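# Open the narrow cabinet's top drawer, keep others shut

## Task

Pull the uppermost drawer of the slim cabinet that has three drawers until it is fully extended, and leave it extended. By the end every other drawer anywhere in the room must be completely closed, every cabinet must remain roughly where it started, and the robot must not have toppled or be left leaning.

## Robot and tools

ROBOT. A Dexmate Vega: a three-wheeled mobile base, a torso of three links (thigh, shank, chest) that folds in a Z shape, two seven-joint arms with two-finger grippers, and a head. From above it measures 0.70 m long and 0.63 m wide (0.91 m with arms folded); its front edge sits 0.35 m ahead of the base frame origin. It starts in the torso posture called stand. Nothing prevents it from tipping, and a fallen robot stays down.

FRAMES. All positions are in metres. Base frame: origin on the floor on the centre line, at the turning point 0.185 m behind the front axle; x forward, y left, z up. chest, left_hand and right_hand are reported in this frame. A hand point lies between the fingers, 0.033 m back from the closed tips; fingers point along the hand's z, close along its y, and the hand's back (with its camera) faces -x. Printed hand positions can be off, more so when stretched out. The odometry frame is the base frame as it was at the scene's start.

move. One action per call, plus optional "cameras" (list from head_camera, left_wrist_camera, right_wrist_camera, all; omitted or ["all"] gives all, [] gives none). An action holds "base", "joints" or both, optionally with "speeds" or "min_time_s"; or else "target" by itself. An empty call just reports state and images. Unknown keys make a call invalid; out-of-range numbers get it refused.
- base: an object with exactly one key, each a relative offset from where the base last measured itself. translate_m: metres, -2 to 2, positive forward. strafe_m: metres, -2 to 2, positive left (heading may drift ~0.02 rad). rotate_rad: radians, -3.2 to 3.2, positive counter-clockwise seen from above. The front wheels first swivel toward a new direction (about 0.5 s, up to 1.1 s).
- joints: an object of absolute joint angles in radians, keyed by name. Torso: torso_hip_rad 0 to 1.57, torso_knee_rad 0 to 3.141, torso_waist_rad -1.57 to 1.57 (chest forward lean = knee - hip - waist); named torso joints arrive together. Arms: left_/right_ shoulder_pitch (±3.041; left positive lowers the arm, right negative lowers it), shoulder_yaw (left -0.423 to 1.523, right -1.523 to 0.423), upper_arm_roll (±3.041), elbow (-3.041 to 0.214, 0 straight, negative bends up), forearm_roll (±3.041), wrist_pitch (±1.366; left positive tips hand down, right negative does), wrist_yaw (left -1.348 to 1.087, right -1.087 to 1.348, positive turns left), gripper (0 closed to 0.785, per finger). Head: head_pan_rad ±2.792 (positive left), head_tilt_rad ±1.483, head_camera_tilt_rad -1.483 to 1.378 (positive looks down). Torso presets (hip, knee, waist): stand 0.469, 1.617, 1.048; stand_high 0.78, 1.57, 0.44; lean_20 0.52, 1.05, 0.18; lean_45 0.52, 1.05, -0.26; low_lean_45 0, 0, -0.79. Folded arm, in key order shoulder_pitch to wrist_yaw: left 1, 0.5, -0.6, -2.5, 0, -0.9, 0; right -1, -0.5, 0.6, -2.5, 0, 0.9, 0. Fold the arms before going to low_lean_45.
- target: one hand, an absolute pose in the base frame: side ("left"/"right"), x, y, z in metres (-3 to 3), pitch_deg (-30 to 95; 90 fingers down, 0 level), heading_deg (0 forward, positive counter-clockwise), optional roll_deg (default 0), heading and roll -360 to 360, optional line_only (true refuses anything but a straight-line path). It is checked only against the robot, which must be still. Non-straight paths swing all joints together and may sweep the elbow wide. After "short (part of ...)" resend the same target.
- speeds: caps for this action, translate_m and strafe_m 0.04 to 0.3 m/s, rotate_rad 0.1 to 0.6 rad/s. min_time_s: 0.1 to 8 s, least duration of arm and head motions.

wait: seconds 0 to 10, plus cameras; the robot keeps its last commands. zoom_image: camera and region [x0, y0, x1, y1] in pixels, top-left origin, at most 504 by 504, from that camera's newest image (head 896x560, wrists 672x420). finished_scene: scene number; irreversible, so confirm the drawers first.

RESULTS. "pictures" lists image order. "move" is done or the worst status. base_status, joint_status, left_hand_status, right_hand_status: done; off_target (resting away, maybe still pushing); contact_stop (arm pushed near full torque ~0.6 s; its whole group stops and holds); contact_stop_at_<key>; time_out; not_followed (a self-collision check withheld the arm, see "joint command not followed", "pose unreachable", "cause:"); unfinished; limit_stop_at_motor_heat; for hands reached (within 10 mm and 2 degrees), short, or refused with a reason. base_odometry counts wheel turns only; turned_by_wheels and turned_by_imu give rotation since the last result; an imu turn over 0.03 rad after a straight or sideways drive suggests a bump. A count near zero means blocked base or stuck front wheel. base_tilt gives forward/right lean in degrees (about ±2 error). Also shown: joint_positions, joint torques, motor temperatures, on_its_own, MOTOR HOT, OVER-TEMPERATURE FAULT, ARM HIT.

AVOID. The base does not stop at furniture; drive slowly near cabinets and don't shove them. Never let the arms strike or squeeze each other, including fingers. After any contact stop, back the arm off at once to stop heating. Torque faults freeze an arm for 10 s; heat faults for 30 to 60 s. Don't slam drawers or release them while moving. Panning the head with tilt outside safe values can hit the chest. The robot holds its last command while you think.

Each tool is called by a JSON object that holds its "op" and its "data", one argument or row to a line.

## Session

{"op": "move", "data": {
  "joints": {"head_pan_rad": 0.0, "head_camera_tilt_rad": 0.3},
  "cameras": ["head_camera"]
}}

{"op": "move", "data": {
  "joints": {"head_pan_rad": -1.1, "head_camera_tilt_rad": 0.3},
  "cameras": []
}}

{"op": "wait", "data": {
  "seconds": 0.2,
  "cameras": ["head_camera"]
}}

{"op": "move", "data": {
  "joints": {"head_pan_rad": -2.3, "head_camera_tilt_rad": 0.3},
  "cameras": []
}}

{"op": "wait", "data": {
  "seconds": 0.2,
  "cameras": ["head_camera"]
}}

{"op": "move", "data": {
  "joints": {"head_pan_rad": 1.1, "head_camera_tilt_rad": 0.3},
  "cameras": []
}}

{"op": "wait", "data": {
  "seconds": 0.2,
  "cameras": ["head_camera"]
}}

{"op": "move", "data": {
  "joints": {"head_pan_rad": 2.3, "head_camera_tilt_rad": 0.3},
  "cameras": []
}}

{"op": "wait", "data": {
  "seconds": 0.2,
  "cameras": ["head_camera"]
}}

Scene clock: 0.87 s.
Joint torques (N m): left_arm=[4.43 0.93 -0.91 -3.49 0.06 -2.4 -0.08] | right_arm=[-5.14 -2.45 0.19 -2.06 0.07 1.97 -0.25]
Motor temperatures (°C): left_arm=[31 31 31 26 40 35 41] | right_arm=[30 27 33 31 36 36 33]
move: done
base_odometry: x=+0.000 y=+0.000 heading=+0.000
turned_by_wheels: +0.000
turned_by_imu: +0.000
base_tilt: forward=+0.1 right=+0.8
base_status: not commanded
joint_positions: torso_hip_rad=+0.469 torso_knee_rad=+1.617 torso_waist_rad=+1.048 left_shoulder_pitch_rad=+2.189 left_shoulder_yaw_rad=-0.007 left_upper_arm_roll_rad=+0.016 left_elbow_rad=-1.090 left_forearm_roll_rad=+0.013 left_wrist_pitch_rad=-0.515 left_wrist_yaw_rad=+0.020 left_gripper_rad=+0.005 right_shoulder_pitch_rad=-2.209 right_shoulder_yaw_rad=-0.016 right_upper_arm_roll_rad=+0.009 right_elbow_rad=-1.106 right_forearm_roll_rad=-0.010 right_wrist_pitch_rad=+0.494 right_wrist_yaw_rad=-0.018 right_gripper_rad=+0.005 head_pan_rad=+0.000 head_tilt_rad=+0.000 head_camera_tilt_rad=+0.300
joint_status: all done
chest: x=-0.0111 y=+0.0000 z=+1.4155 quat_wxyz=(+0.999, +0.000, +0.050, +0.000) (m; base frame)
left_hand: x=+0.2066 y=+0.2195 z=+0.6100 quat_wxyz=(+0.429, +0.002, +0.903, +0.000) pitch_deg=+39.1 heading_deg=-0.2 roll_deg=+0.1 back=up (m; base frame)
right_hand: x=+0.1929 y=-0.2468 z=+0.6050 quat_wxyz=(+0.418, -0.007, +0.908, -0.015) pitch_deg=+40.6 heading_deg=-1.6 roll_deg=-2.5 back=up (m; base frame)
pictures: head_camera

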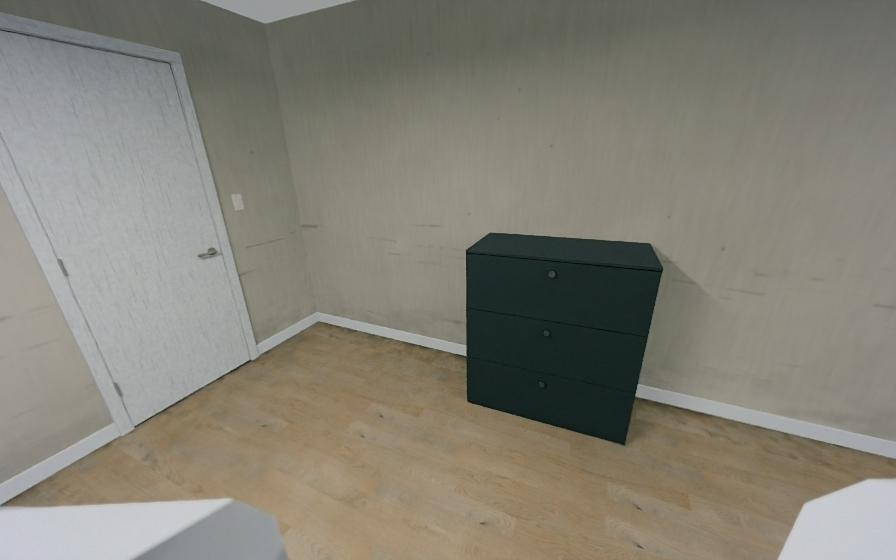

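Scene clock: 2.27 s.
Joint torques (N m): left_arm=[5.08 -0.63 -1.12 -3.81 0.03 -2.52 0.06] | right_arm=[-4.48 -0.7 0.51 -2.67 0.24 3.06 -0.05]
Motor temperatures (°C): left_arm=[31 31 31 26 40 35 41] | right_arm=[30 27 33 31 36 36 33]
move: done
base_odometry: x=+0.000 y=+0.000 heading=+0.000
turned_by_wheels: +0.000
turned_by_imu: +0.000
base_tilt: forward=+0.1 right=+0.7
base_status: not commanded
joint_positions: torso_hip_rad=+0.469 torso_knee_rad=+1.617 torso_waist_rad=+1.048 left_shoulder_pitch_rad=+2.189 left_shoulder_yaw_rad=-0.007 left_upper_arm_roll_rad=+0.016 left_elbow_rad=-1.090 left_forearm_roll_rad=+0.013 left_wrist_pitch_rad=-0.515 left_wrist_yaw_rad=+0.020 left_gripper_rad=+0.005 right_shoulder_pitch_rad=-2.209 right_shoulder_yaw_rad=-0.016 right_upper_arm_roll_rad=+0.009 right_elbow_rad=-1.106 right_forearm_roll_rad=-0.010 right_wrist_pitch_rad=+0.494 right_wrist_yaw_rad=-0.018 right_gripper_rad=+0.005 head_pan_rad=-1.100 head_tilt_rad=+0.000 head_camera_tilt_rad=+0.300
joint_status: all done
chest: x=-0.0111 y=+0.0000 z=+1.4155 quat_wxyz=(+0.999, +0.000, +0.050, +0.000) (m; base frame)
left_hand: x=+0.2066 y=+0.2195 z=+0.6100 quat_wxyz=(+0.429, +0.002, +0.903, +0.000) pitch_deg=+39.1 heading_deg=-0.2 roll_deg=+0.1 back=up (m; base frame)
right_hand: x=+0.1929 y=-0.2468 z=+0.6050 quat_wxyz=(+0.418, -0.007, +0.908, -0.015) pitch_deg=+40.6 heading_deg=-1.6 roll_deg=-2.5 back=up (m; base frame)
pictures: none
No camera images: "cameras" was empty.

Scene clock: 2.47 s.
Joint torques (N m): left_arm=[5.14 -1.18 -1.06 -3.2 0.29 -2.25 -0.09] | right_arm=[-4.46 -0.61 0.45 -3.47 0.14 2.88 0.19]
Motor temperatures (°C): left_arm=[31 31 31 26 40 35 41] | right_arm=[30 27 33 31 36 36 33]
base_odometry: x=+0.000 y=+0.000 heading=+0.000
turned_by_wheels: +0.000
turned_by_imu: +0.000
base_tilt: forward=+0.1 right=+0.8
base_status: not commanded
joint_positions: torso_hip_rad=+0.469 torso_knee_rad=+1.617 torso_waist_rad=+1.048 left_shoulder_pitch_rad=+2.189 left_shoulder_yaw_rad=-0.007 left_upper_arm_roll_rad=+0.016 left_elbow_rad=-1.090 left_forearm_roll_rad=+0.013 left_wrist_pitch_rad=-0.515 left_wrist_yaw_rad=+0.020 left_gripper_rad=+0.005 right_shoulder_pitch_rad=-2.209 right_shoulder_yaw_rad=-0.016 right_upper_arm_roll_rad=+0.009 right_elbow_rad=-1.106 right_forearm_roll_rad=-0.010 right_wrist_pitch_rad=+0.494 right_wrist_yaw_rad=-0.018 right_gripper_rad=+0.005 head_pan_rad=-1.100 head_tilt_rad=+0.000 head_camera_tilt_rad=+0.300
joint_status: all done
chest: x=-0.0111 y=+0.0000 z=+1.4155 quat_wxyz=(+0.999, +0.000, +0.050, +0.000) (m; base frame)
left_hand: x=+0.2066 y=+0.2195 z=+0.6100 quat_wxyz=(+0.429, +0.002, +0.903, +0.000) pitch_deg=+39.1 heading_deg=-0.2 roll_deg=+0.1 back=up (m; base frame)
right_hand: x=+0.1929 y=-0.2468 z=+0.6050 quat_wxyz=(+0.418, -0.007, +0.908, -0.015) pitch_deg=+40.6 heading_deg=-1.6 roll_deg=-2.5 back=up (m; base frame)
wait: 0.20 s; no rest
pictures: head_camera

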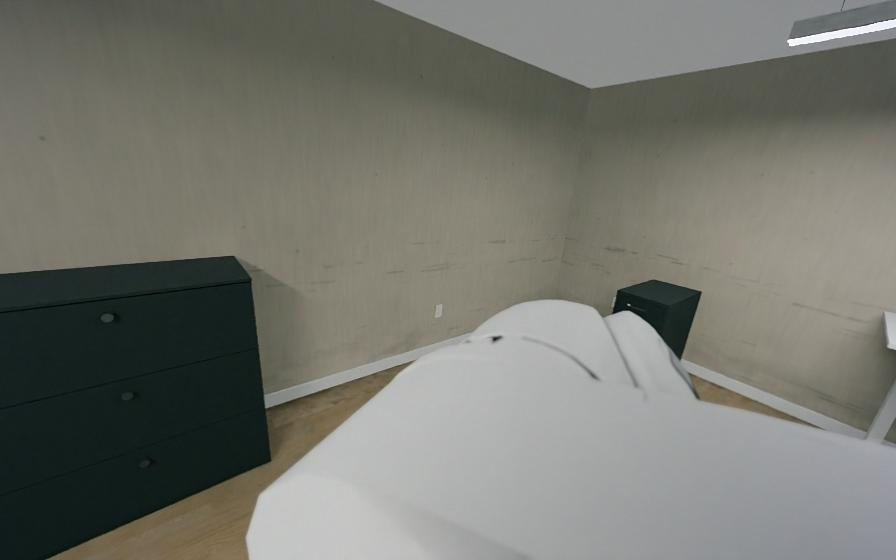

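Scene clock: 3.93 s.
Joint torques (N m): left_arm=[3.93 -1.3 -0.87 -3.13 0.2 -2.24 -0.05] | right_arm=[-3.96 -1.65 0.41 -1.94 0.14 2.9 -0.13]
Motor temperatures (°C): left_arm=[31 31 31 26 40 35 41] | right_arm=[30 27 33 31 36 36 33]
move: done
base_odometry: x=+0.000 y=+0.000 heading=+0.000
turned_by_wheels: +0.000
turned_by_imu: +0.000
base_tilt: forward=+0.0 right=+0.7
base_status: not commanded
joint_positions: torso_hip_rad=+0.469 torso_knee_rad=+1.617 torso_waist_rad=+1.048 left_shoulder_pitch_rad=+2.189 left_shoulder_yaw_rad=-0.007 left_upper_arm_roll_rad=+0.016 left_elbow_rad=-1.090 left_forearm_roll_rad=+0.013 left_wrist_pitch_rad=-0.515 left_wrist_yaw_rad=+0.020 left_gripper_rad=+0.005 right_shoulder_pitch_rad=-2.209 right_shoulder_yaw_rad=-0.016 right_upper_arm_roll_rad=+0.009 right_elbow_rad=-1.106 right_forearm_roll_rad=-0.010 right_wrist_pitch_rad=+0.494 right_wrist_yaw_rad=-0.018 right_gripper_rad=+0.005 head_pan_rad=-2.300 head_tilt_rad=+0.000 head_camera_tilt_rad=+0.300
joint_status: all done
chest: x=-0.0111 y=+0.0000 z=+1.4155 quat_wxyz=(+0.999, +0.000, +0.050, +0.000) (m; base frame)
left_hand: x=+0.2066 y=+0.2195 z=+0.6100 quat_wxyz=(+0.429, +0.002, +0.903, +0.000) pitch_deg=+39.1 heading_deg=-0.2 roll_deg=+0.1 back=up (m; base frame)
right_hand: x=+0.1929 y=-0.2468 z=+0.6050 quat_wxyz=(+0.418, -0.007, +0.908, -0.015) pitch_deg=+40.6 heading_deg=-1.6 roll_deg=-2.5 back=up (m; base frame)
pictures: none
No camera images: "cameras" was empty.

Scene clock: 4.13 s.
Joint torques (N m): left_arm=[4.35 -0.74 -1.07 -2.83 0.22 -1.78 -0.19] | right_arm=[-5.18 0.33 0.6 -1.73 0.27 2.23 -0.19]
Motor temperatures (°C): left_arm=[31 31 31 26 40 35 41] | right_arm=[30 27 33 31 36 36 33]
base_odometry: x=+0.000 y=+0.000 heading=+0.000
turned_by_wheels: +0.000
turned_by_imu: +0.000
base_tilt: forward=+0.1 right=+0.8
base_status: not commanded
joint_positions: torso_hip_rad=+0.469 torso_knee_rad=+1.617 torso_waist_rad=+1.048 left_shoulder_pitch_rad=+2.189 left_shoulder_yaw_rad=-0.007 left_upper_arm_roll_rad=+0.016 left_elbow_rad=-1.090 left_forearm_roll_rad=+0.013 left_wrist_pitch_rad=-0.515 left_wrist_yaw_rad=+0.020 left_gripper_rad=+0.005 right_shoulder_pitch_rad=-2.209 right_shoulder_yaw_rad=-0.016 right_upper_arm_roll_rad=+0.009 right_elbow_rad=-1.106 right_forearm_roll_rad=-0.010 right_wrist_pitch_rad=+0.494 right_wrist_yaw_rad=-0.018 right_gripper_rad=+0.005 head_pan_rad=-2.300 head_tilt_rad=+0.000 head_camera_tilt_rad=+0.300
joint_status: all done
chest: x=-0.0111 y=+0.0000 z=+1.4155 quat_wxyz=(+0.999, +0.000, +0.050, +0.000) (m; base frame)
left_hand: x=+0.2066 y=+0.2195 z=+0.6100 quat_wxyz=(+0.429, +0.002, +0.903, +0.000) pitch_deg=+39.1 heading_deg=-0.2 roll_deg=+0.1 back=up (m; base frame)
right_hand: x=+0.1929 y=-0.2468 z=+0.6050 quat_wxyz=(+0.418, -0.007, +0.908, -0.015) pitch_deg=+40.6 heading_deg=-1.6 roll_deg=-2.5 back=up (m; base frame)
wait: 0.20 s; no rest
pictures: head_camera

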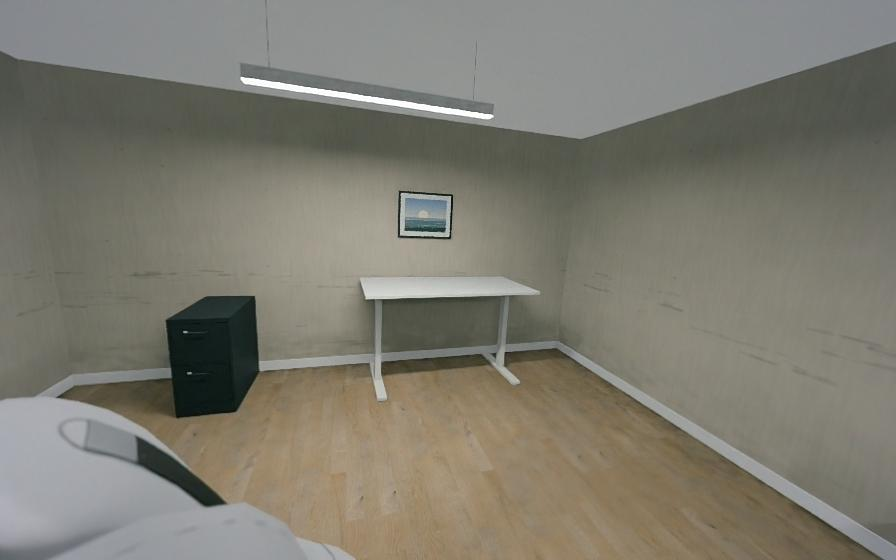

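Scene clock: 7.07 s.
Joint torques (N m): left_arm=[5.88 0.27 -1.07 -2.89 0.09 -2.18 0.01] | right_arm=[-4.12 -1.41 0.68 -2.28 0.06 2.6 -0.16]
Motor temperatures (°C): left_arm=[31 31 31 26 40 35 41] | right_arm=[30 27 33 31 36 36 33]
move: done
base_odometry: x=+0.000 y=+0.000 heading=+0.000
turned_by_wheels: +0.000
turned_by_imu: +0.000
base_tilt: forward=+0.0 right=+0.8
base_status: not commanded
joint_positions: torso_hip_rad=+0.469 torso_knee_rad=+1.617 torso_waist_rad=+1.048 left_shoulder_pitch_rad=+2.189 left_shoulder_yaw_rad=-0.007 left_upper_arm_roll_rad=+0.016 left_elbow_rad=-1.090 left_forearm_roll_rad=+0.013 left_wrist_pitch_rad=-0.515 left_wrist_yaw_rad=+0.020 left_gripper_rad=+0.005 right_shoulder_pitch_rad=-2.209 right_shoulder_yaw_rad=-0.016 right_upper_arm_roll_rad=+0.009 right_elbow_rad=-1.106 right_forearm_roll_rad=-0.010 right_wrist_pitch_rad=+0.494 right_wrist_yaw_rad=-0.018 right_gripper_rad=+0.005 head_pan_rad=+1.100 head_tilt_rad=+0.000 head_camera_tilt_rad=+0.300
joint_status: all done
chest: x=-0.0111 y=+0.0000 z=+1.4155 quat_wxyz=(+0.999, +0.000, +0.050, +0.000) (m; base frame)
left_hand: x=+0.2066 y=+0.2195 z=+0.6100 quat_wxyz=(+0.429, +0.002, +0.903, +0.000) pitch_deg=+39.1 heading_deg=-0.2 roll_deg=+0.1 back=up (m; base frame)
right_hand: x=+0.1929 y=-0.2468 z=+0.6050 quat_wxyz=(+0.418, -0.007, +0.908, -0.015) pitch_deg=+40.6 heading_deg=-1.6 roll_deg=-2.5 back=up (m; base frame)
pictures: none
No camera images: "cameras" was empty.

Scene clock: 7.27 s.
Joint torques (N m): left_arm=[4.93 0.33 -0.9 -2.15 0.12 -2.36 0.1] | right_arm=[-5.12 -1.64 1.04 -3.05 0.11 2.48 -0.16]
Motor temperatures (°C): left_arm=[31 31 31 26 40 35 41] | right_arm=[30 27 33 31 36 36 33]
base_odometry: x=+0.000 y=+0.000 heading=+0.000
turned_by_wheels: +0.000
turned_by_imu: +0.000
base_tilt: forward=+0.0 right=+0.7
base_status: not commanded
joint_positions: torso_hip_rad=+0.469 torso_knee_rad=+1.617 torso_waist_rad=+1.048 left_shoulder_pitch_rad=+2.189 left_shoulder_yaw_rad=-0.007 left_upper_arm_roll_rad=+0.016 left_elbow_rad=-1.090 left_forearm_roll_rad=+0.013 left_wrist_pitch_rad=-0.515 left_wrist_yaw_rad=+0.020 left_gripper_rad=+0.005 right_shoulder_pitch_rad=-2.209 right_shoulder_yaw_rad=-0.016 right_upper_arm_roll_rad=+0.009 right_elbow_rad=-1.106 right_forearm_roll_rad=-0.010 right_wrist_pitch_rad=+0.494 right_wrist_yaw_rad=-0.018 right_gripper_rad=+0.005 head_pan_rad=+1.100 head_tilt_rad=+0.000 head_camera_tilt_rad=+0.300
joint_status: all done
chest: x=-0.0111 y=+0.0000 z=+1.4155 quat_wxyz=(+0.999, +0.000, +0.050, +0.000) (m; base frame)
left_hand: x=+0.2066 y=+0.2195 z=+0.6100 quat_wxyz=(+0.429, +0.002, +0.903, +0.000) pitch_deg=+39.1 heading_deg=-0.2 roll_deg=+0.1 back=up (m; base frame)
right_hand: x=+0.1929 y=-0.2468 z=+0.6050 quat_wxyz=(+0.418, -0.007, +0.908, -0.015) pitch_deg=+40.6 heading_deg=-1.6 roll_deg=-2.5 back=up (m; base frame)
wait: 0.20 s; no rest
pictures: head_camera

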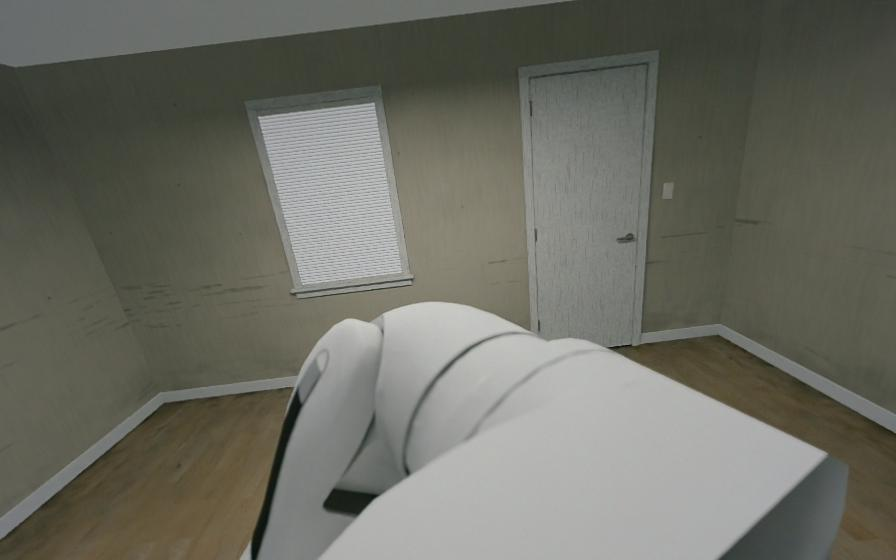

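Scene clock: 8.73 s.
Joint torques (N m): left_arm=[4.67 0.11 -0.99 -2.2 0.29 -2.28 -0.21] | right_arm=[-4.08 -1.51 0.82 -2.2 0.04 3.22 0.09]
Motor temperatures (°C): left_arm=[31 31 31 26 40 35 41] | right_arm=[30 27 33 31 36 36 33]
move: done
base_odometry: x=+0.000 y=+0.000 heading=+0.000
turned_by_wheels: +0.000
turned_by_imu: +0.000
base_tilt: forward=+0.1 right=+0.7
base_status: not commanded
joint_positions: torso_hip_rad=+0.469 torso_knee_rad=+1.617 torso_waist_rad=+1.048 left_shoulder_pitch_rad=+2.189 left_shoulder_yaw_rad=-0.007 left_upper_arm_roll_rad=+0.016 left_elbow_rad=-1.090 left_forearm_roll_rad=+0.013 left_wrist_pitch_rad=-0.515 left_wrist_yaw_rad=+0.020 left_gripper_rad=+0.005 right_shoulder_pitch_rad=-2.209 right_shoulder_yaw_rad=-0.016 right_upper_arm_roll_rad=+0.009 right_elbow_rad=-1.106 right_forearm_roll_rad=-0.010 right_wrist_pitch_rad=+0.494 right_wrist_yaw_rad=-0.018 right_gripper_rad=+0.005 head_pan_rad=+2.300 head_tilt_rad=+0.000 head_camera_tilt_rad=+0.300
joint_status: all done
chest: x=-0.0111 y=+0.0000 z=+1.4155 quat_wxyz=(+0.999, +0.000, +0.050, +0.000) (m; base frame)
left_hand: x=+0.2066 y=+0.2195 z=+0.6100 quat_wxyz=(+0.429, +0.002, +0.903, +0.000) pitch_deg=+39.1 heading_deg=-0.2 roll_deg=+0.1 back=up (m; base frame)
right_hand: x=+0.1929 y=-0.2468 z=+0.6050 quat_wxyz=(+0.418, -0.007, +0.908, -0.015) pitch_deg=+40.6 heading_deg=-1.6 roll_deg=-2.5 back=up (m; base frame)
pictures: none
No camera images: "cameras" was empty.

Scene clock: 8.93 s.
Joint torques (N m): left_arm=[4.9 -0.54 -1.66 -3.17 0.04 -1.72 -0.01] | right_arm=[-4.01 -2.88 0.62 -2.21 0.2 2.94 -0.1]
Motor temperatures (°C): left_arm=[31 31 31 26 40 35 41] | right_arm=[30 27 33 31 36 36 33]
base_odometry: x=+0.000 y=+0.000 heading=+0.000
turned_by_wheels: +0.000
turned_by_imu: +0.000
base_tilt: forward=+0.1 right=+0.8
base_status: not commanded
joint_positions: torso_hip_rad=+0.469 torso_knee_rad=+1.617 torso_waist_rad=+1.048 left_shoulder_pitch_rad=+2.189 left_shoulder_yaw_rad=-0.007 left_upper_arm_roll_rad=+0.016 left_elbow_rad=-1.090 left_forearm_roll_rad=+0.013 left_wrist_pitch_rad=-0.515 left_wrist_yaw_rad=+0.020 left_gripper_rad=+0.005 right_shoulder_pitch_rad=-2.209 right_shoulder_yaw_rad=-0.016 right_upper_arm_roll_rad=+0.009 right_elbow_rad=-1.106 right_forearm_roll_rad=-0.010 right_wrist_pitch_rad=+0.494 right_wrist_yaw_rad=-0.018 right_gripper_rad=+0.005 head_pan_rad=+2.300 head_tilt_rad=+0.000 head_camera_tilt_rad=+0.300
joint_status: all done
chest: x=-0.0111 y=+0.0000 z=+1.4155 quat_wxyz=(+0.999, +0.000, +0.050, +0.000) (m; base frame)
left_hand: x=+0.2066 y=+0.2195 z=+0.6100 quat_wxyz=(+0.429, +0.002, +0.903, +0.000) pitch_deg=+39.1 heading_deg=-0.2 roll_deg=+0.1 back=up (m; base frame)
right_hand: x=+0.1929 y=-0.2468 z=+0.6050 quat_wxyz=(+0.418, -0.007, +0.908, -0.015) pitch_deg=+40.6 heading_deg=-1.6 roll_deg=-2.5 back=up (m; base frame)
wait: 0.20 s; no rest
pictures: head_camera

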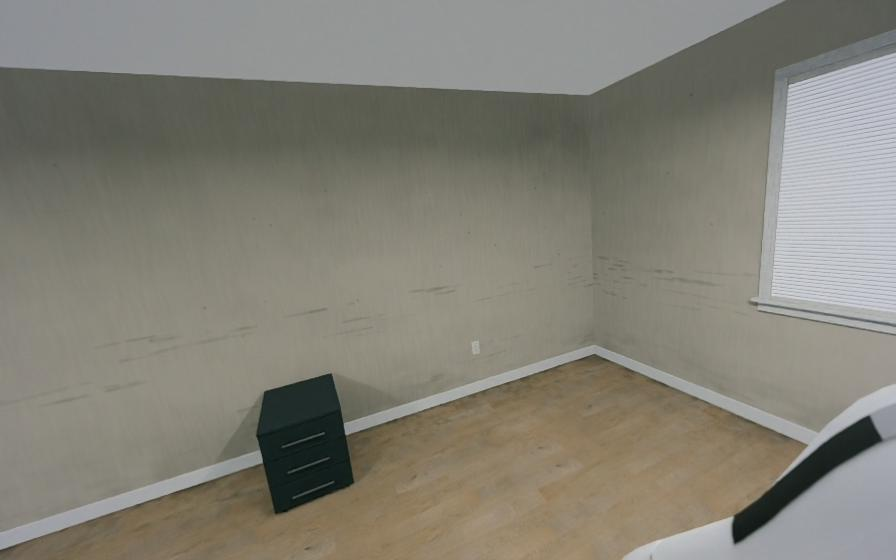

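{"op": "zoom_image", "data": {
  "camera": "head_camera",
  "region": [230, 350, 380, 530]
}}

{"op": "move", "data": {
  "joints": {"head_pan_rad": -2.3, "head_camera_tilt_rad": 0.3},
  "cameras": []
}}

{"op": "wait", "data": {
  "seconds": 0.2,
  "cameras": ["head_camera"]
}}

{"op": "zoom_image", "data": {
  "camera": "head_camera",
  "region": [150, 270, 290, 430]
}}

{"op": "move", "data": {
  "joints": {"head_pan_rad": 0.0, "head_camera_tilt_rad": 0.3},
  "cameras": []
}}

{"op": "wait", "data": {
  "seconds": 0.2,
  "cameras": ["head_camera"]
}}

{"op": "zoom_image", "data": {
  "camera": "head_camera",
  "region": [440, 210, 700, 460]
}}

Scaled by 2.800 from the camera's 896x560 image, which has a finer 960x600 frame.

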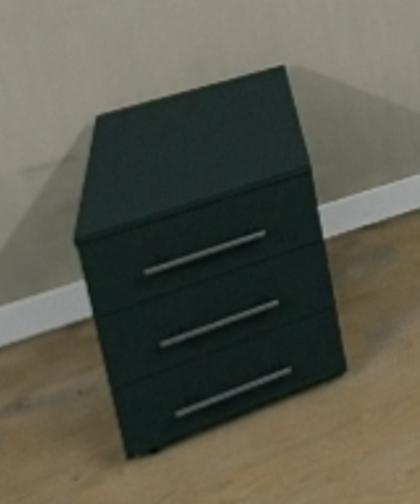

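Scene clock: 13.07 s.
Joint torques (N m): left_arm=[5.94 -0.65 -0.86 -3.48 0.04 -2.61 -0.33] | right_arm=[-3.51 0.68 0 -2.11 0.14 2.04 -0.28]
Motor temperatures (°C): left_arm=[31 31 31 26 40 35 41] | right_arm=[30 27 33 31 36 36 33]
move: done
base_odometry: x=+0.000 y=+0.000 heading=+0.000
turned_by_wheels: +0.000
turned_by_imu: +0.000
base_tilt: forward=+0.0 right=+0.7
base_status: not commanded
joint_positions: torso_hip_rad=+0.469 torso_knee_rad=+1.617 torso_waist_rad=+1.048 left_shoulder_pitch_rad=+2.189 left_shoulder_yaw_rad=-0.007 left_upper_arm_roll_rad=+0.016 left_elbow_rad=-1.090 left_forearm_roll_rad=+0.013 left_wrist_pitch_rad=-0.515 left_wrist_yaw_rad=+0.020 left_gripper_rad=+0.005 right_shoulder_pitch_rad=-2.209 right_shoulder_yaw_rad=-0.016 right_upper_arm_roll_rad=+0.009 right_elbow_rad=-1.106 right_forearm_roll_rad=-0.010 right_wrist_pitch_rad=+0.494 right_wrist_yaw_rad=-0.018 right_gripper_rad=+0.005 head_pan_rad=-2.300 head_tilt_rad=+0.000 head_camera_tilt_rad=+0.300
joint_status: all done
chest: x=-0.0111 y=+0.0000 z=+1.4155 quat_wxyz=(+0.999, +0.000, +0.050, +0.000) (m; base frame)
left_hand: x=+0.2066 y=+0.2195 z=+0.6100 quat_wxyz=(+0.429, +0.002, +0.903, +0.000) pitch_deg=+39.1 heading_deg=-0.2 roll_deg=+0.1 back=up (m; base frame)
right_hand: x=+0.1929 y=-0.2468 z=+0.6050 quat_wxyz=(+0.418, -0.007, +0.908, -0.015) pitch_deg=+40.6 heading_deg=-1.6 roll_deg=-2.5 back=up (m; base frame)
pictures: none
No camera images: "cameras" was empty.

Scene clock: 13.27 s.
Joint torques (N m): left_arm=[4.73 -0.28 -1.33 -4.82 0.18 -1.78 0.23] | right_arm=[-3.2 -1.13 0.48 -2.2 0.03 2.42 0.05]
Motor temperatures (°C): left_arm=[31 31 31 26 40 35 41] | right_arm=[30 27 33 31 36 36 33]
base_odometry: x=+0.000 y=+0.000 heading=+0.000
turned_by_wheels: +0.000
turned_by_imu: +0.000
base_tilt: forward=+0.1 right=+0.8
base_status: not commanded
joint_positions: torso_hip_rad=+0.469 torso_knee_rad=+1.617 torso_waist_rad=+1.048 left_shoulder_pitch_rad=+2.189 left_shoulder_yaw_rad=-0.007 left_upper_arm_roll_rad=+0.016 left_elbow_rad=-1.090 left_forearm_roll_rad=+0.013 left_wrist_pitch_rad=-0.515 left_wrist_yaw_rad=+0.020 left_gripper_rad=+0.005 right_shoulder_pitch_rad=-2.209 right_shoulder_yaw_rad=-0.016 right_upper_arm_roll_rad=+0.009 right_elbow_rad=-1.106 right_forearm_roll_rad=-0.010 right_wrist_pitch_rad=+0.494 right_wrist_yaw_rad=-0.018 right_gripper_rad=+0.005 head_pan_rad=-2.300 head_tilt_rad=+0.000 head_camera_tilt_rad=+0.300
joint_status: all done
chest: x=-0.0111 y=+0.0000 z=+1.4155 quat_wxyz=(+0.999, +0.000, +0.050, +0.000) (m; base frame)
left_hand: x=+0.2066 y=+0.2195 z=+0.6100 quat_wxyz=(+0.429, +0.002, +0.903, +0.000) pitch_deg=+39.1 heading_deg=-0.2 roll_deg=+0.1 back=up (m; base frame)
right_hand: x=+0.1929 y=-0.2468 z=+0.6050 quat_wxyz=(+0.418, -0.007, +0.908, -0.015) pitch_deg=+40.6 heading_deg=-1.6 roll_deg=-2.5 back=up (m; base frame)
wait: 0.20 s; no rest
pictures: head_camera

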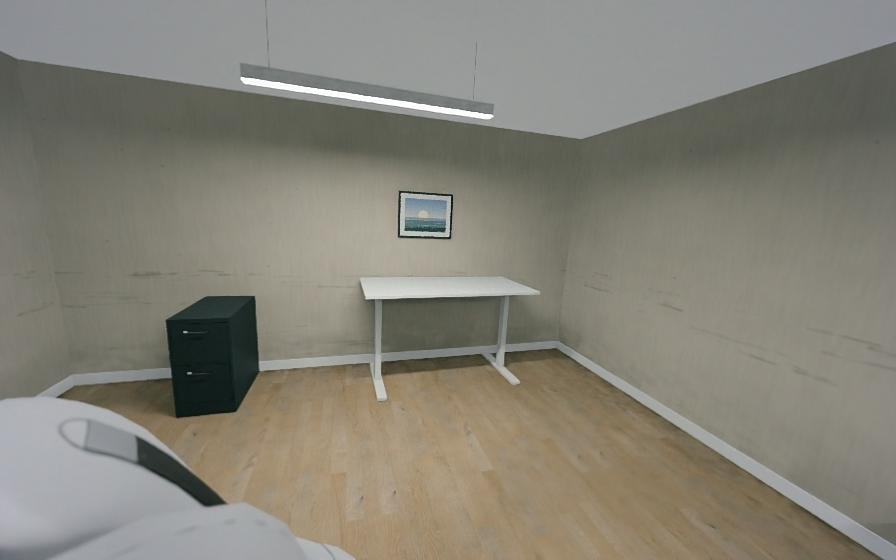

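Scaled by 3.150 from the camera's 896x560 image, which has a finer 960x600 frame.

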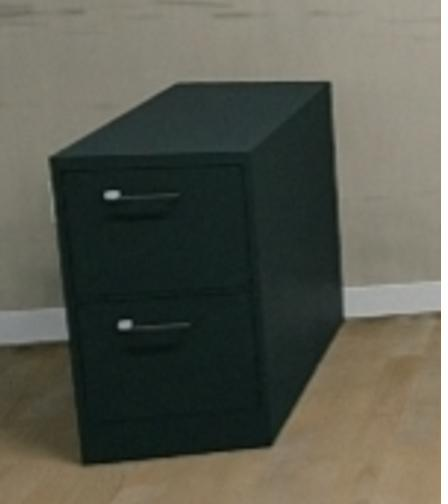

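Scene clock: 15.47 s.
Joint torques (N m): left_arm=[5.29 -0.68 -0.39 -2.75 -0.04 -2.88 0.1] | right_arm=[-3.52 -0.4 0.65 -1.28 0.03 2.43 -0.11]
Motor temperatures (°C): left_arm=[31 31 31 26 40 35 41] | right_arm=[30 27 33 31 36 36 33]
move: done
base_odometry: x=+0.000 y=+0.000 heading=+0.000
turned_by_wheels: +0.000
turned_by_imu: +0.000
base_tilt: forward=+0.1 right=+0.8
base_status: not commanded
joint_positions: torso_hip_rad=+0.469 torso_knee_rad=+1.617 torso_waist_rad=+1.048 left_shoulder_pitch_rad=+2.189 left_shoulder_yaw_rad=-0.007 left_upper_arm_roll_rad=+0.016 left_elbow_rad=-1.090 left_forearm_roll_rad=+0.013 left_wrist_pitch_rad=-0.515 left_wrist_yaw_rad=+0.020 left_gripper_rad=+0.005 right_shoulder_pitch_rad=-2.209 right_shoulder_yaw_rad=-0.016 right_upper_arm_roll_rad=+0.009 right_elbow_rad=-1.106 right_forearm_roll_rad=-0.010 right_wrist_pitch_rad=+0.494 right_wrist_yaw_rad=-0.018 right_gripper_rad=+0.005 head_pan_rad=+0.000 head_tilt_rad=+0.000 head_camera_tilt_rad=+0.300
joint_status: all done
chest: x=-0.0111 y=+0.0000 z=+1.4155 quat_wxyz=(+0.999, +0.000, +0.050, +0.000) (m; base frame)
left_hand: x=+0.2066 y=+0.2195 z=+0.6100 quat_wxyz=(+0.429, +0.002, +0.903, +0.000) pitch_deg=+39.1 heading_deg=-0.2 roll_deg=+0.1 back=up (m; base frame)
right_hand: x=+0.1929 y=-0.2468 z=+0.6050 quat_wxyz=(+0.418, -0.007, +0.908, -0.015) pitch_deg=+40.6 heading_deg=-1.6 roll_deg=-2.5 back=up (m; base frame)
pictures: none
No camera images: "cameras" was empty.

Scene clock: 15.67 s.
Joint torques (N m): left_arm=[5.14 0.09 -0.54 -3.48 0.33 -2.17 -0.13] | right_arm=[-3.56 -0.74 0.34 -1.8 0.13 2.77 -0.24]
Motor temperatures (°C): left_arm=[31 31 31 26 40 35 41] | right_arm=[30 27 33 31 36 36 33]
base_odometry: x=+0.000 y=+0.000 heading=+0.000
turned_by_wheels: +0.000
turned_by_imu: +0.000
base_tilt: forward=+0.0 right=+0.8
base_status: not commanded
joint_positions: torso_hip_rad=+0.469 torso_knee_rad=+1.617 torso_waist_rad=+1.048 left_shoulder_pitch_rad=+2.189 left_shoulder_yaw_rad=-0.007 left_upper_arm_roll_rad=+0.016 left_elbow_rad=-1.090 left_forearm_roll_rad=+0.013 left_wrist_pitch_rad=-0.515 left_wrist_yaw_rad=+0.020 left_gripper_rad=+0.005 right_shoulder_pitch_rad=-2.209 right_shoulder_yaw_rad=-0.016 right_upper_arm_roll_rad=+0.009 right_elbow_rad=-1.106 right_forearm_roll_rad=-0.010 right_wrist_pitch_rad=+0.494 right_wrist_yaw_rad=-0.018 right_gripper_rad=+0.005 head_pan_rad=+0.000 head_tilt_rad=+0.000 head_camera_tilt_rad=+0.300
joint_status: all done
chest: x=-0.0111 y=+0.0000 z=+1.4155 quat_wxyz=(+0.999, +0.000, +0.050, +0.000) (m; base frame)
left_hand: x=+0.2066 y=+0.2195 z=+0.6100 quat_wxyz=(+0.429, +0.002, +0.903, +0.000) pitch_deg=+39.1 heading_deg=-0.2 roll_deg=+0.1 back=up (m; base frame)
right_hand: x=+0.1929 y=-0.2468 z=+0.6050 quat_wxyz=(+0.418, -0.007, +0.908, -0.015) pitch_deg=+40.6 heading_deg=-1.6 roll_deg=-2.5 back=up (m; base frame)
wait: 0.20 s; no rest
pictures: head_camera

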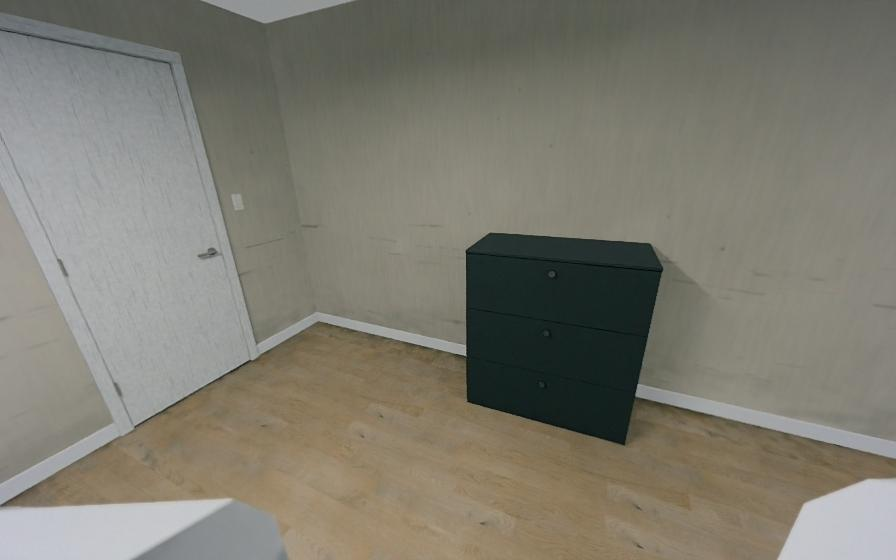

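Scaled by 1.938 from the camera's 896x560 image, which has a finer 960x600 frame.

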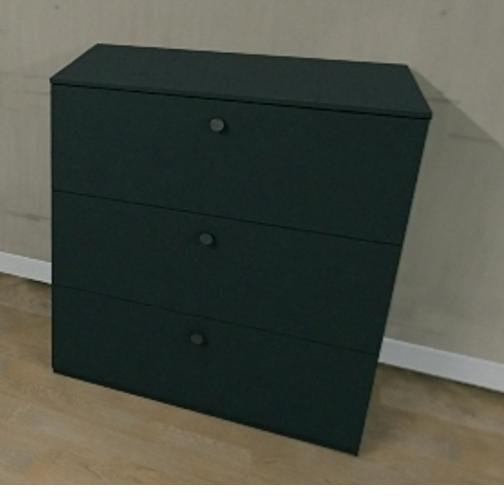

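{"op": "move", "data": {
  "base": {"rotate_rad": 2.8},
  "joints": {"head_camera_tilt_rad": 0.5},
  "cameras": []
}}

{"op": "wait", "data": {
  "seconds": 0.2,
  "cameras": ["head_camera"]
}}

Scene clock: 22.37 s.
Joint torques (N m): left_arm=[4.64 1.62 -1.01 -3.68 0.02 -2.27 0.12] | right_arm=[-5.66 -1.54 0.56 -3.18 0.15 1.82 -0.24]
Motor temperatures (°C): left_arm=[31 31 31 26 40 35 41] | right_arm=[30 27 33 31 36 36 33]
move: done
base_odometry: x=+0.003 y=+0.000 heading=+2.809
turned_by_wheels: +2.809
turned_by_imu: +2.793
base_tilt: forward=+0.0 right=+0.8
base_status: done
joint_positions: torso_hip_rad=+0.469 torso_knee_rad=+1.617 torso_waist_rad=+1.048 left_shoulder_pitch_rad=+2.189 left_shoulder_yaw_rad=-0.007 left_upper_arm_roll_rad=+0.016 left_elbow_rad=-1.090 left_forearm_roll_rad=+0.013 left_wrist_pitch_rad=-0.515 left_wrist_yaw_rad=+0.020 left_gripper_rad=+0.005 right_shoulder_pitch_rad=-2.209 right_shoulder_yaw_rad=-0.016 right_upper_arm_roll_rad=+0.009 right_elbow_rad=-1.106 right_forearm_roll_rad=-0.010 right_wrist_pitch_rad=+0.494 right_wrist_yaw_rad=-0.018 right_gripper_rad=+0.005 head_pan_rad=+0.000 head_tilt_rad=+0.000 head_camera_tilt_rad=+0.500
joint_status: all done
chest: x=-0.0111 y=+0.0000 z=+1.4155 quat_wxyz=(+0.999, +0.000, +0.050, +0.000) (m; base frame)
left_hand: x=+0.2066 y=+0.2195 z=+0.6100 quat_wxyz=(+0.429, +0.002, +0.903, +0.000) pitch_deg=+39.1 heading_deg=-0.2 roll_deg=+0.1 back=up (m; base frame)
right_hand: x=+0.1929 y=-0.2468 z=+0.6050 quat_wxyz=(+0.418, -0.007, +0.908, -0.015) pitch_deg=+40.6 heading_deg=-1.6 roll_deg=-2.5 back=up (m; base frame)
pictures: none
No camera images: "cameras" was empty.

Scene clock: 22.57 s.
Joint torques (N m): left_arm=[4.94 -0.55 -1.11 -2.34 0.37 -2.84 -0.12] | right_arm=[-4.72 -1.11 0.63 -1.49 0.15 2.72 -0.1]
Motor temperatures (°C): left_arm=[31 31 31 26 40 35 41] | right_arm=[30 27 33 31 36 36 33]
base_odometry: x=+0.003 y=+0.000 heading=+2.809
turned_by_wheels: +0.000
turned_by_imu: +0.000
base_tilt: forward=+0.0 right=+0.8
base_status: done
joint_positions: torso_hip_rad=+0.469 torso_knee_rad=+1.617 torso_waist_rad=+1.048 left_shoulder_pitch_rad=+2.189 left_shoulder_yaw_rad=-0.007 left_upper_arm_roll_rad=+0.016 left_elbow_rad=-1.090 left_forearm_roll_rad=+0.013 left_wrist_pitch_rad=-0.515 left_wrist_yaw_rad=+0.020 left_gripper_rad=+0.005 right_shoulder_pitch_rad=-2.209 right_shoulder_yaw_rad=-0.016 right_upper_arm_roll_rad=+0.009 right_elbow_rad=-1.106 right_forearm_roll_rad=-0.010 right_wrist_pitch_rad=+0.494 right_wrist_yaw_rad=-0.018 right_gripper_rad=+0.005 head_pan_rad=+0.000 head_tilt_rad=+0.000 head_camera_tilt_rad=+0.500
joint_status: all done
chest: x=-0.0111 y=+0.0000 z=+1.4155 quat_wxyz=(+0.999, +0.000, +0.050, +0.000) (m; base frame)
left_hand: x=+0.2066 y=+0.2195 z=+0.6100 quat_wxyz=(+0.429, +0.002, +0.903, +0.000) pitch_deg=+39.1 heading_deg=-0.2 roll_deg=+0.1 back=up (m; base frame)
right_hand: x=+0.1929 y=-0.2468 z=+0.6050 quat_wxyz=(+0.418, -0.007, +0.908, -0.015) pitch_deg=+40.6 heading_deg=-1.6 roll_deg=-2.5 back=up (m; base frame)
wait: 0.20 s; no rest
pictures: head_camera

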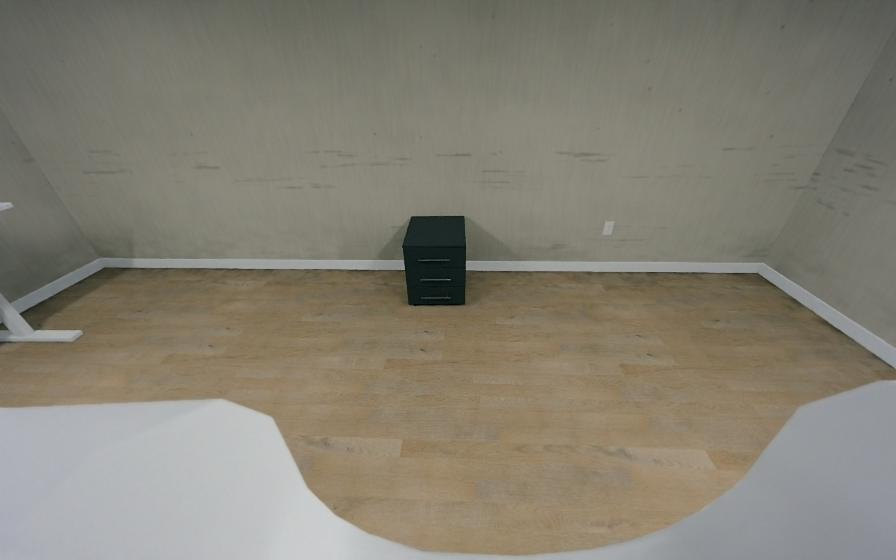

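{"op": "move", "data": {
  "joints": {"left_shoulder_pitch_rad": 1.6, "left_elbow_rad": -1.9, "left_wrist_pitch_rad": -0.2, "right_shoulder_pitch_rad": -1.6, "right_elbow_rad": -1.9, "right_wrist_pitch_rad": 0.2},
  "cameras": []
}}

{"op": "move", "data": {
  "joints": {"torso_hip_rad": 0.02, "torso_knee_rad": 0.5, "torso_waist_rad": -0.3, "head_camera_tilt_rad": 0.0},
  "cameras": ["head_camera"]
}}

{"op": "move", "data": {
  "target": {"side": "left", "x": 0.72, "y": 0.22, "z": 0.43, "pitch_deg": 0, "heading_deg": 0, "roll_deg": 90},
  "cameras": []
}}

{"op": "move", "data": {
  "base": {"strafe_m": -0.14},
  "cameras": ["head_camera", "left_wrist_camera"]
}}

Scene clock: 27.50 s.
Joint torques (N m): left_arm=[-20.6 -0.77 -1.21 -8.08 0.21 -2.64 0.13] | right_arm=[26.25 -2.1 0.56 -9.01 0.11 3.25 -0.19]
Motor temperatures (°C): left_arm=[31 31 31 26 40 35 41] | right_arm=[30 27 33 31 36 36 33]
move: done
base_odometry: x=+0.003 y=+0.000 heading=+2.809
turned_by_wheels: +0.000
turned_by_imu: +0.000
base_tilt: forward=+0.0 right=+0.8
base_status: not commanded
joint_positions: torso_hip_rad=+0.469 torso_knee_rad=+1.617 torso_waist_rad=+1.048 left_shoulder_pitch_rad=+1.603 left_shoulder_yaw_rad=-0.007 left_upper_arm_roll_rad=+0.016 left_elbow_rad=-1.896 left_forearm_roll_rad=+0.013 left_wrist_pitch_rad=-0.202 left_wrist_yaw_rad=+0.020 left_gripper_rad=+0.005 right_shoulder_pitch_rad=-1.603 right_shoulder_yaw_rad=-0.016 right_upper_arm_roll_rad=+0.009 right_elbow_rad=-1.896 right_forearm_roll_rad=-0.010 right_wrist_pitch_rad=+0.201 right_wrist_yaw_rad=-0.018 right_gripper_rad=+0.005 head_pan_rad=+0.000 head_tilt_rad=+0.000 head_camera_tilt_rad=+0.500
joint_status: all done
chest: x=-0.0111 y=+0.0000 z=+1.4155 quat_wxyz=(+0.999, +0.000, +0.050, +0.000) (m; base frame)
left_hand: x=+0.6608 y=+0.2238 z=+1.2629 quat_wxyz=(+0.832, -0.003, +0.555, +0.001) pitch_deg=-22.6 heading_deg=+0.4 roll_deg=-0.2 back=up (m; base frame)
right_hand: x=+0.6608 y=-0.2414 z=+1.2632 quat_wxyz=(+0.832, -0.001, +0.555, -0.016) pitch_deg=-22.6 heading_deg=-1.0 roll_deg=-1.2 back=up (m; base frame)
pictures: none
No camera images: "cameras" was empty.

Scene clock: 33.77 s.
Joint torques (N m): left_arm=[-4.69 -1.81 -0.64 -8.55 0.17 -3.31 -0.23] | right_arm=[10.59 -0.29 0.1 -8.11 0 3.4 -0.43]
Motor temperatures (°C): left_arm=[31 31 31 26 40 35 41] | right_arm=[30 27 33 31 36 36 33]
move: done
base_odometry: x=+0.003 y=+0.000 heading=+2.809
turned_by_wheels: +0.000
turned_by_imu: +0.000
base_tilt: forward=+0.1 right=+0.8
base_status: not commanded
joint_positions: torso_hip_rad=+0.020 torso_knee_rad=+0.500 torso_waist_rad=-0.300 left_shoulder_pitch_rad=+1.600 left_shoulder_yaw_rad=-0.007 left_upper_arm_roll_rad=+0.016 left_elbow_rad=-1.900 left_forearm_roll_rad=+0.013 left_wrist_pitch_rad=-0.200 left_wrist_yaw_rad=+0.020 left_gripper_rad=+0.005 right_shoulder_pitch_rad=-1.600 right_shoulder_yaw_rad=-0.016 right_upper_arm_roll_rad=+0.009 right_elbow_rad=-1.900 right_forearm_roll_rad=-0.010 right_wrist_pitch_rad=+0.200 right_wrist_yaw_rad=-0.018 right_gripper_rad=+0.005 head_pan_rad=+0.000 head_tilt_rad=+0.000 head_camera_tilt_rad=+0.000
joint_status: all done
chest: x=+0.1144 y=+0.0000 z=+1.0256 quat_wxyz=(+0.925, +0.000, +0.380, +0.000) (m; base frame)
left_hand: x=+0.5435 y=+0.2238 z=+0.4874 quat_wxyz=(+0.601, -0.003, +0.799, +0.002) pitch_deg=+16.1 heading_deg=+0.4 roll_deg=+0.0 back=up (m; base frame)
right_hand: x=+0.5434 y=-0.2414 z=+0.4874 quat_wxyz=(+0.601, -0.006, +0.799, -0.015) pitch_deg=+16.1 heading_deg=-0.9 roll_deg=-1.9 back=up (m; base frame)
pictures: head_camera

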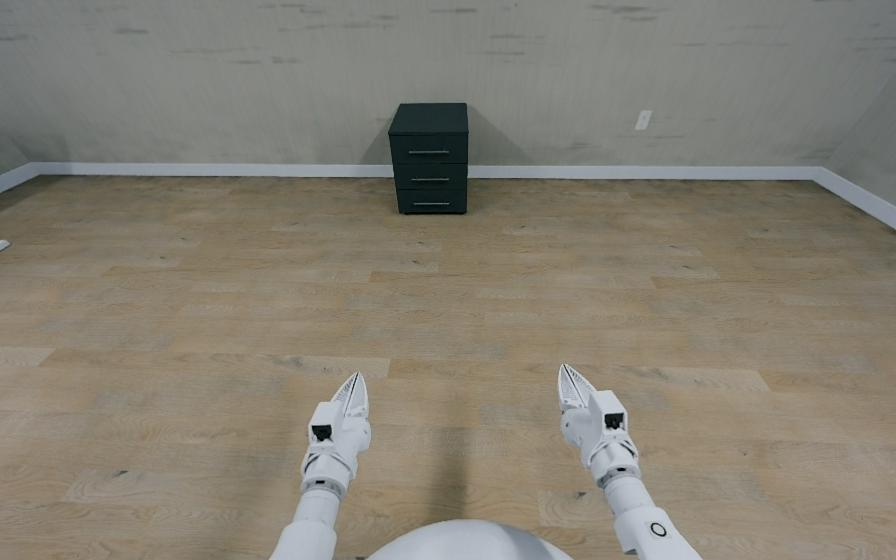

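Scene clock: 40.20 s.
Joint torques (N m): left_arm=[-19.1 2.06 -2.14 -4.53 -0.4 0.31 -1.92] | right_arm=[9.52 -0.89 0.66 -7.13 0.12 3.02 -0.14]
Motor temperatures (°C): left_arm=[31 31 31 26 40 35 41] | right_arm=[30 27 33 32 36 37 33]
move: done
base_odometry: x=+0.003 y=+0.000 heading=+2.809
turned_by_wheels: +0.000
turned_by_imu: +0.000
base_tilt: forward=+0.1 right=+0.8
base_status: not commanded
joint_positions: torso_hip_rad=+0.020 torso_knee_rad=+0.500 torso_waist_rad=-0.300 left_shoulder_pitch_rad=+0.749 left_shoulder_yaw_rad=-0.134 left_upper_arm_roll_rad=-0.300 left_elbow_rad=-0.691 left_forearm_roll_rad=-1.252 left_wrist_pitch_rad=+0.082 left_wrist_yaw_rad=-0.872 left_gripper_rad=+0.005 right_shoulder_pitch_rad=-1.600 right_shoulder_yaw_rad=-0.016 right_upper_arm_roll_rad=+0.009 right_elbow_rad=-1.900 right_forearm_roll_rad=-0.010 right_wrist_pitch_rad=+0.200 right_wrist_yaw_rad=-0.018 right_gripper_rad=+0.005 head_pan_rad=+0.000 head_tilt_rad=+0.000 head_camera_tilt_rad=+0.000
joint_status: not commanded
chest: x=+0.1144 y=+0.0000 z=+1.0256 quat_wxyz=(+0.925, +0.000, +0.380, +0.000) (m; base frame)
left_hand: x=+0.7196 y=+0.2198 z=+0.4297 quat_wxyz=(+0.500, -0.499, +0.501, -0.499) pitch_deg=+0.1 heading_deg=+0.0 roll_deg=-89.9 (m; base frame)
left_hand_status: reached (straight line, planned for 5.1 s): 1 mm and 0.2 deg off.
right_hand: x=+0.5434 y=-0.2414 z=+0.4874 quat_wxyz=(+0.601, -0.006, +0.799, -0.015) pitch_deg=+16.1 heading_deg=-0.9 roll_deg=-1.9 back=up (m; base frame)
pictures: none
No camera images: "cameras" was empty.

Scene clock: 42.43 s.
Joint torques (N m): left_arm=[-18.04 1.06 -2.25 -4.63 -0.31 -0.34 -1.56] | right_arm=[9.93 -0.52 0.43 -7.23 0.2 2.64 0.08]
Motor temperatures (°C): left_arm=[31 31 31 26 40 35 41] | right_arm=[30 27 32 32 36 37 33]
move: done
base_odometry: x=+0.049 y=+0.131 heading=+2.805
turned_by_wheels: -0.004
turned_by_imu: -0.002
base_tilt: forward=+0.1 right=+0.8
base_status: done
joint_positions: torso_hip_rad=+0.020 torso_knee_rad=+0.500 torso_waist_rad=-0.300 left_shoulder_pitch_rad=+0.747 left_shoulder_yaw_rad=-0.134 left_upper_arm_roll_rad=-0.300 left_elbow_rad=-0.687 left_forearm_roll_rad=-1.253 left_wrist_pitch_rad=+0.083 left_wrist_yaw_rad=-0.873 left_gripper_rad=+0.005 right_shoulder_pitch_rad=-1.600 right_shoulder_yaw_rad=-0.016 right_upper_arm_roll_rad=+0.009 right_elbow_rad=-1.900 right_forearm_roll_rad=-0.010 right_wrist_pitch_rad=+0.200 right_wrist_yaw_rad=-0.018 right_gripper_rad=+0.005 head_pan_rad=+0.000 head_tilt_rad=+0.000 head_camera_tilt_rad=+0.000
joint_status: not commanded
chest: x=+0.1144 y=+0.0000 z=+1.0256 quat_wxyz=(+0.925, +0.000, +0.380, +0.000) (m; base frame)
left_hand: x=+0.7198 y=+0.2198 z=+0.4297 quat_wxyz=(+0.500, -0.500, +0.500, -0.500) pitch_deg=+0.0 heading_deg=+0.0 roll_deg=+90.0 (m; base frame)
right_hand: x=+0.5434 y=-0.2414 z=+0.4874 quat_wxyz=(+0.601, -0.006, +0.799, -0.015) pitch_deg=+16.1 heading_deg=-0.9 roll_deg=-1.9 back=up (m; base frame)
pictures: head_camera, left_wrist_camera

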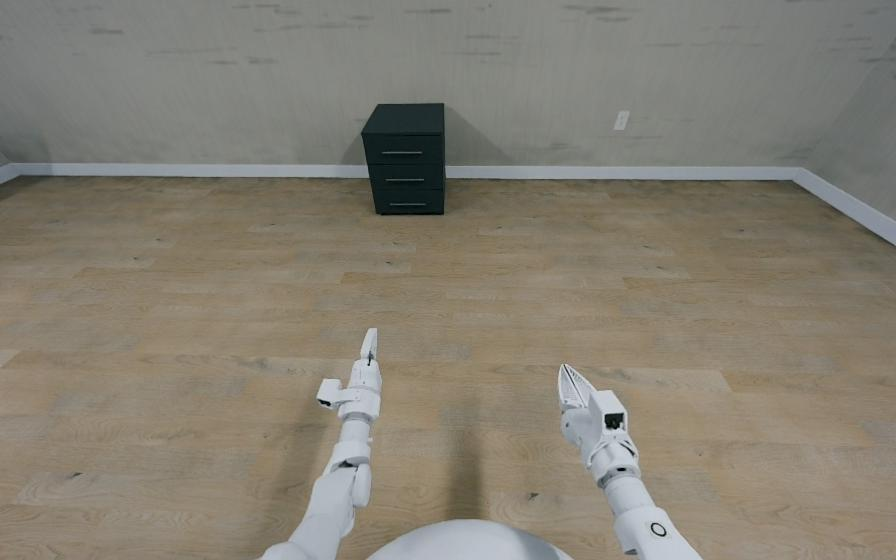

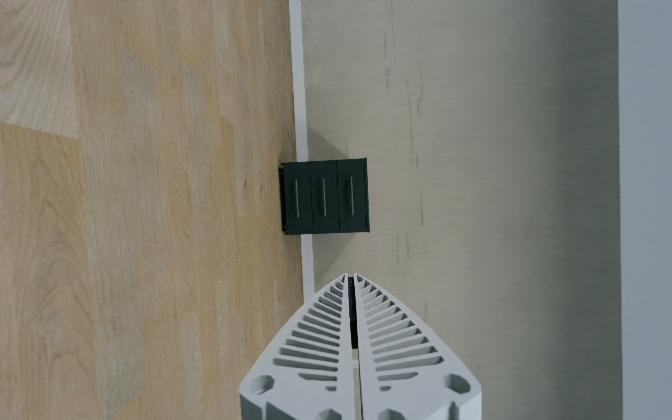

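{"op": "move", "data": {
  "base": {"translate_m": 0.8},
  "speeds": {"translate_m": 0.2},
  "joints": {"head_camera_tilt_rad": 0.2, "left_gripper_rad": 0.35},
  "cameras": []
}}

{"op": "wait", "data": {
  "seconds": 0.2,
  "cameras": ["head_camera", "left_wrist_camera"]
}}

Scene clock: 48.43 s.
Joint torques (N m): left_arm=[-17.43 1.88 -1.67 -3.92 -0.2 0.29 -1.58] | right_arm=[8.49 -0.86 0.25 -8.21 0.08 3.02 -0.29]
Motor temperatures (°C): left_arm=[31 31 31 26 40 35 41] | right_arm=[30 27 32 32 36 37 33]
move: done
base_odometry: x=-0.706 y=+0.395 heading=+2.805
turned_by_wheels: +0.001
turned_by_imu: +0.000
base_tilt: forward=+0.1 right=+0.7
base_status: done
joint_positions: torso_hip_rad=+0.020 torso_knee_rad=+0.500 torso_waist_rad=-0.300 left_shoulder_pitch_rad=+0.747 left_shoulder_yaw_rad=-0.134 left_upper_arm_roll_rad=-0.301 left_elbow_rad=-0.687 left_forearm_roll_rad=-1.253 left_wrist_pitch_rad=+0.083 left_wrist_yaw_rad=-0.873 left_gripper_rad=+0.350 right_shoulder_pitch_rad=-1.600 right_shoulder_yaw_rad=-0.016 right_upper_arm_roll_rad=+0.009 right_elbow_rad=-1.900 right_forearm_roll_rad=-0.010 right_wrist_pitch_rad=+0.200 right_wrist_yaw_rad=-0.018 right_gripper_rad=+0.005 head_pan_rad=+0.000 head_tilt_rad=+0.000 head_camera_tilt_rad=+0.200
joint_status: all done
chest: x=+0.1144 y=+0.0000 z=+1.0256 quat_wxyz=(+0.925, +0.000, +0.380, +0.000) (m; base frame)
left_hand: x=+0.7199 y=+0.2198 z=+0.4297 quat_wxyz=(+0.500, -0.500, +0.500, -0.500) pitch_deg=+0.0 heading_deg=+0.0 roll_deg=+90.0 (m; base frame)
right_hand: x=+0.5434 y=-0.2414 z=+0.4874 quat_wxyz=(+0.601, -0.006, +0.799, -0.015) pitch_deg=+16.1 heading_deg=-0.9 roll_deg=-1.9 back=up (m; base frame)
pictures: none
No camera images: "cameras" was empty.

Scene clock: 48.63 s.
Joint torques (N m): left_arm=[-17.55 1.32 -2.08 -5.69 -0.23 -0.48 -1.67] | right_arm=[10.07 -0.49 0.23 -7.64 0.23 2.41 -0.16]
Motor temperatures (°C): left_arm=[31 31 31 26 40 35 41] | right_arm=[30 27 32 32 36 37 33]
base_odometry: x=-0.706 y=+0.395 heading=+2.805
turned_by_wheels: +0.000
turned_by_imu: +0.000
base_tilt: forward=+0.1 right=+0.8
base_status: done
joint_positions: torso_hip_rad=+0.020 torso_knee_rad=+0.500 torso_waist_rad=-0.300 left_shoulder_pitch_rad=+0.747 left_shoulder_yaw_rad=-0.134 left_upper_arm_roll_rad=-0.301 left_elbow_rad=-0.687 left_forearm_roll_rad=-1.253 left_wrist_pitch_rad=+0.083 left_wrist_yaw_rad=-0.873 left_gripper_rad=+0.350 right_shoulder_pitch_rad=-1.600 right_shoulder_yaw_rad=-0.016 right_upper_arm_roll_rad=+0.009 right_elbow_rad=-1.900 right_forearm_roll_rad=-0.010 right_wrist_pitch_rad=+0.200 right_wrist_yaw_rad=-0.018 right_gripper_rad=+0.005 head_pan_rad=+0.000 head_tilt_rad=+0.000 head_camera_tilt_rad=+0.200
joint_status: all done
chest: x=+0.1144 y=+0.0000 z=+1.0256 quat_wxyz=(+0.925, +0.000, +0.380, +0.000) (m; base frame)
left_hand: x=+0.7199 y=+0.2198 z=+0.4297 quat_wxyz=(+0.500, -0.500, +0.500, -0.500) pitch_deg=+0.0 heading_deg=+0.0 roll_deg=+90.0 (m; base frame)
right_hand: x=+0.5434 y=-0.2414 z=+0.4874 quat_wxyz=(+0.601, -0.006, +0.799, -0.015) pitch_deg=+16.1 heading_deg=-0.9 roll_deg=-1.9 back=up (m; base frame)
wait: 0.20 s; no rest
pictures: head_camera, left_wrist_camera

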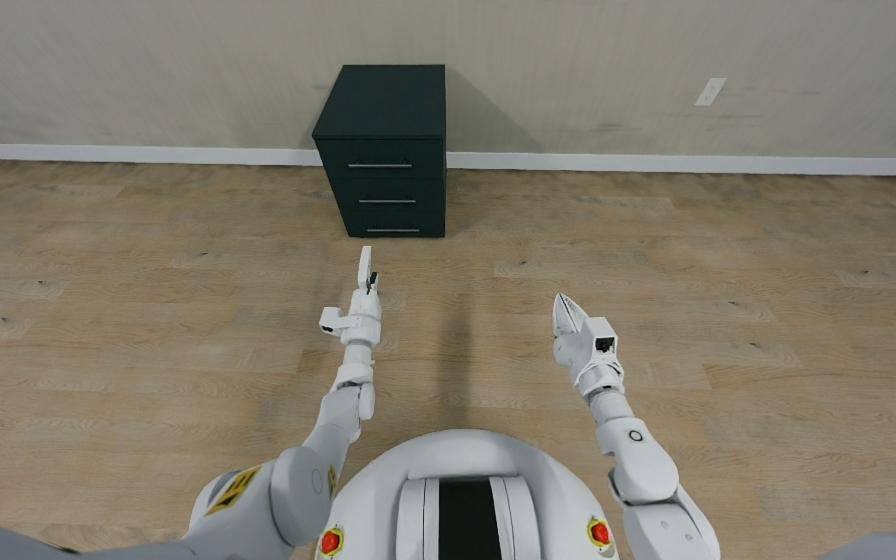

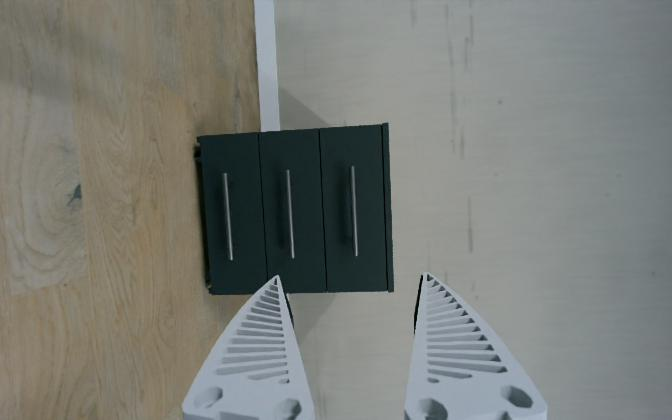

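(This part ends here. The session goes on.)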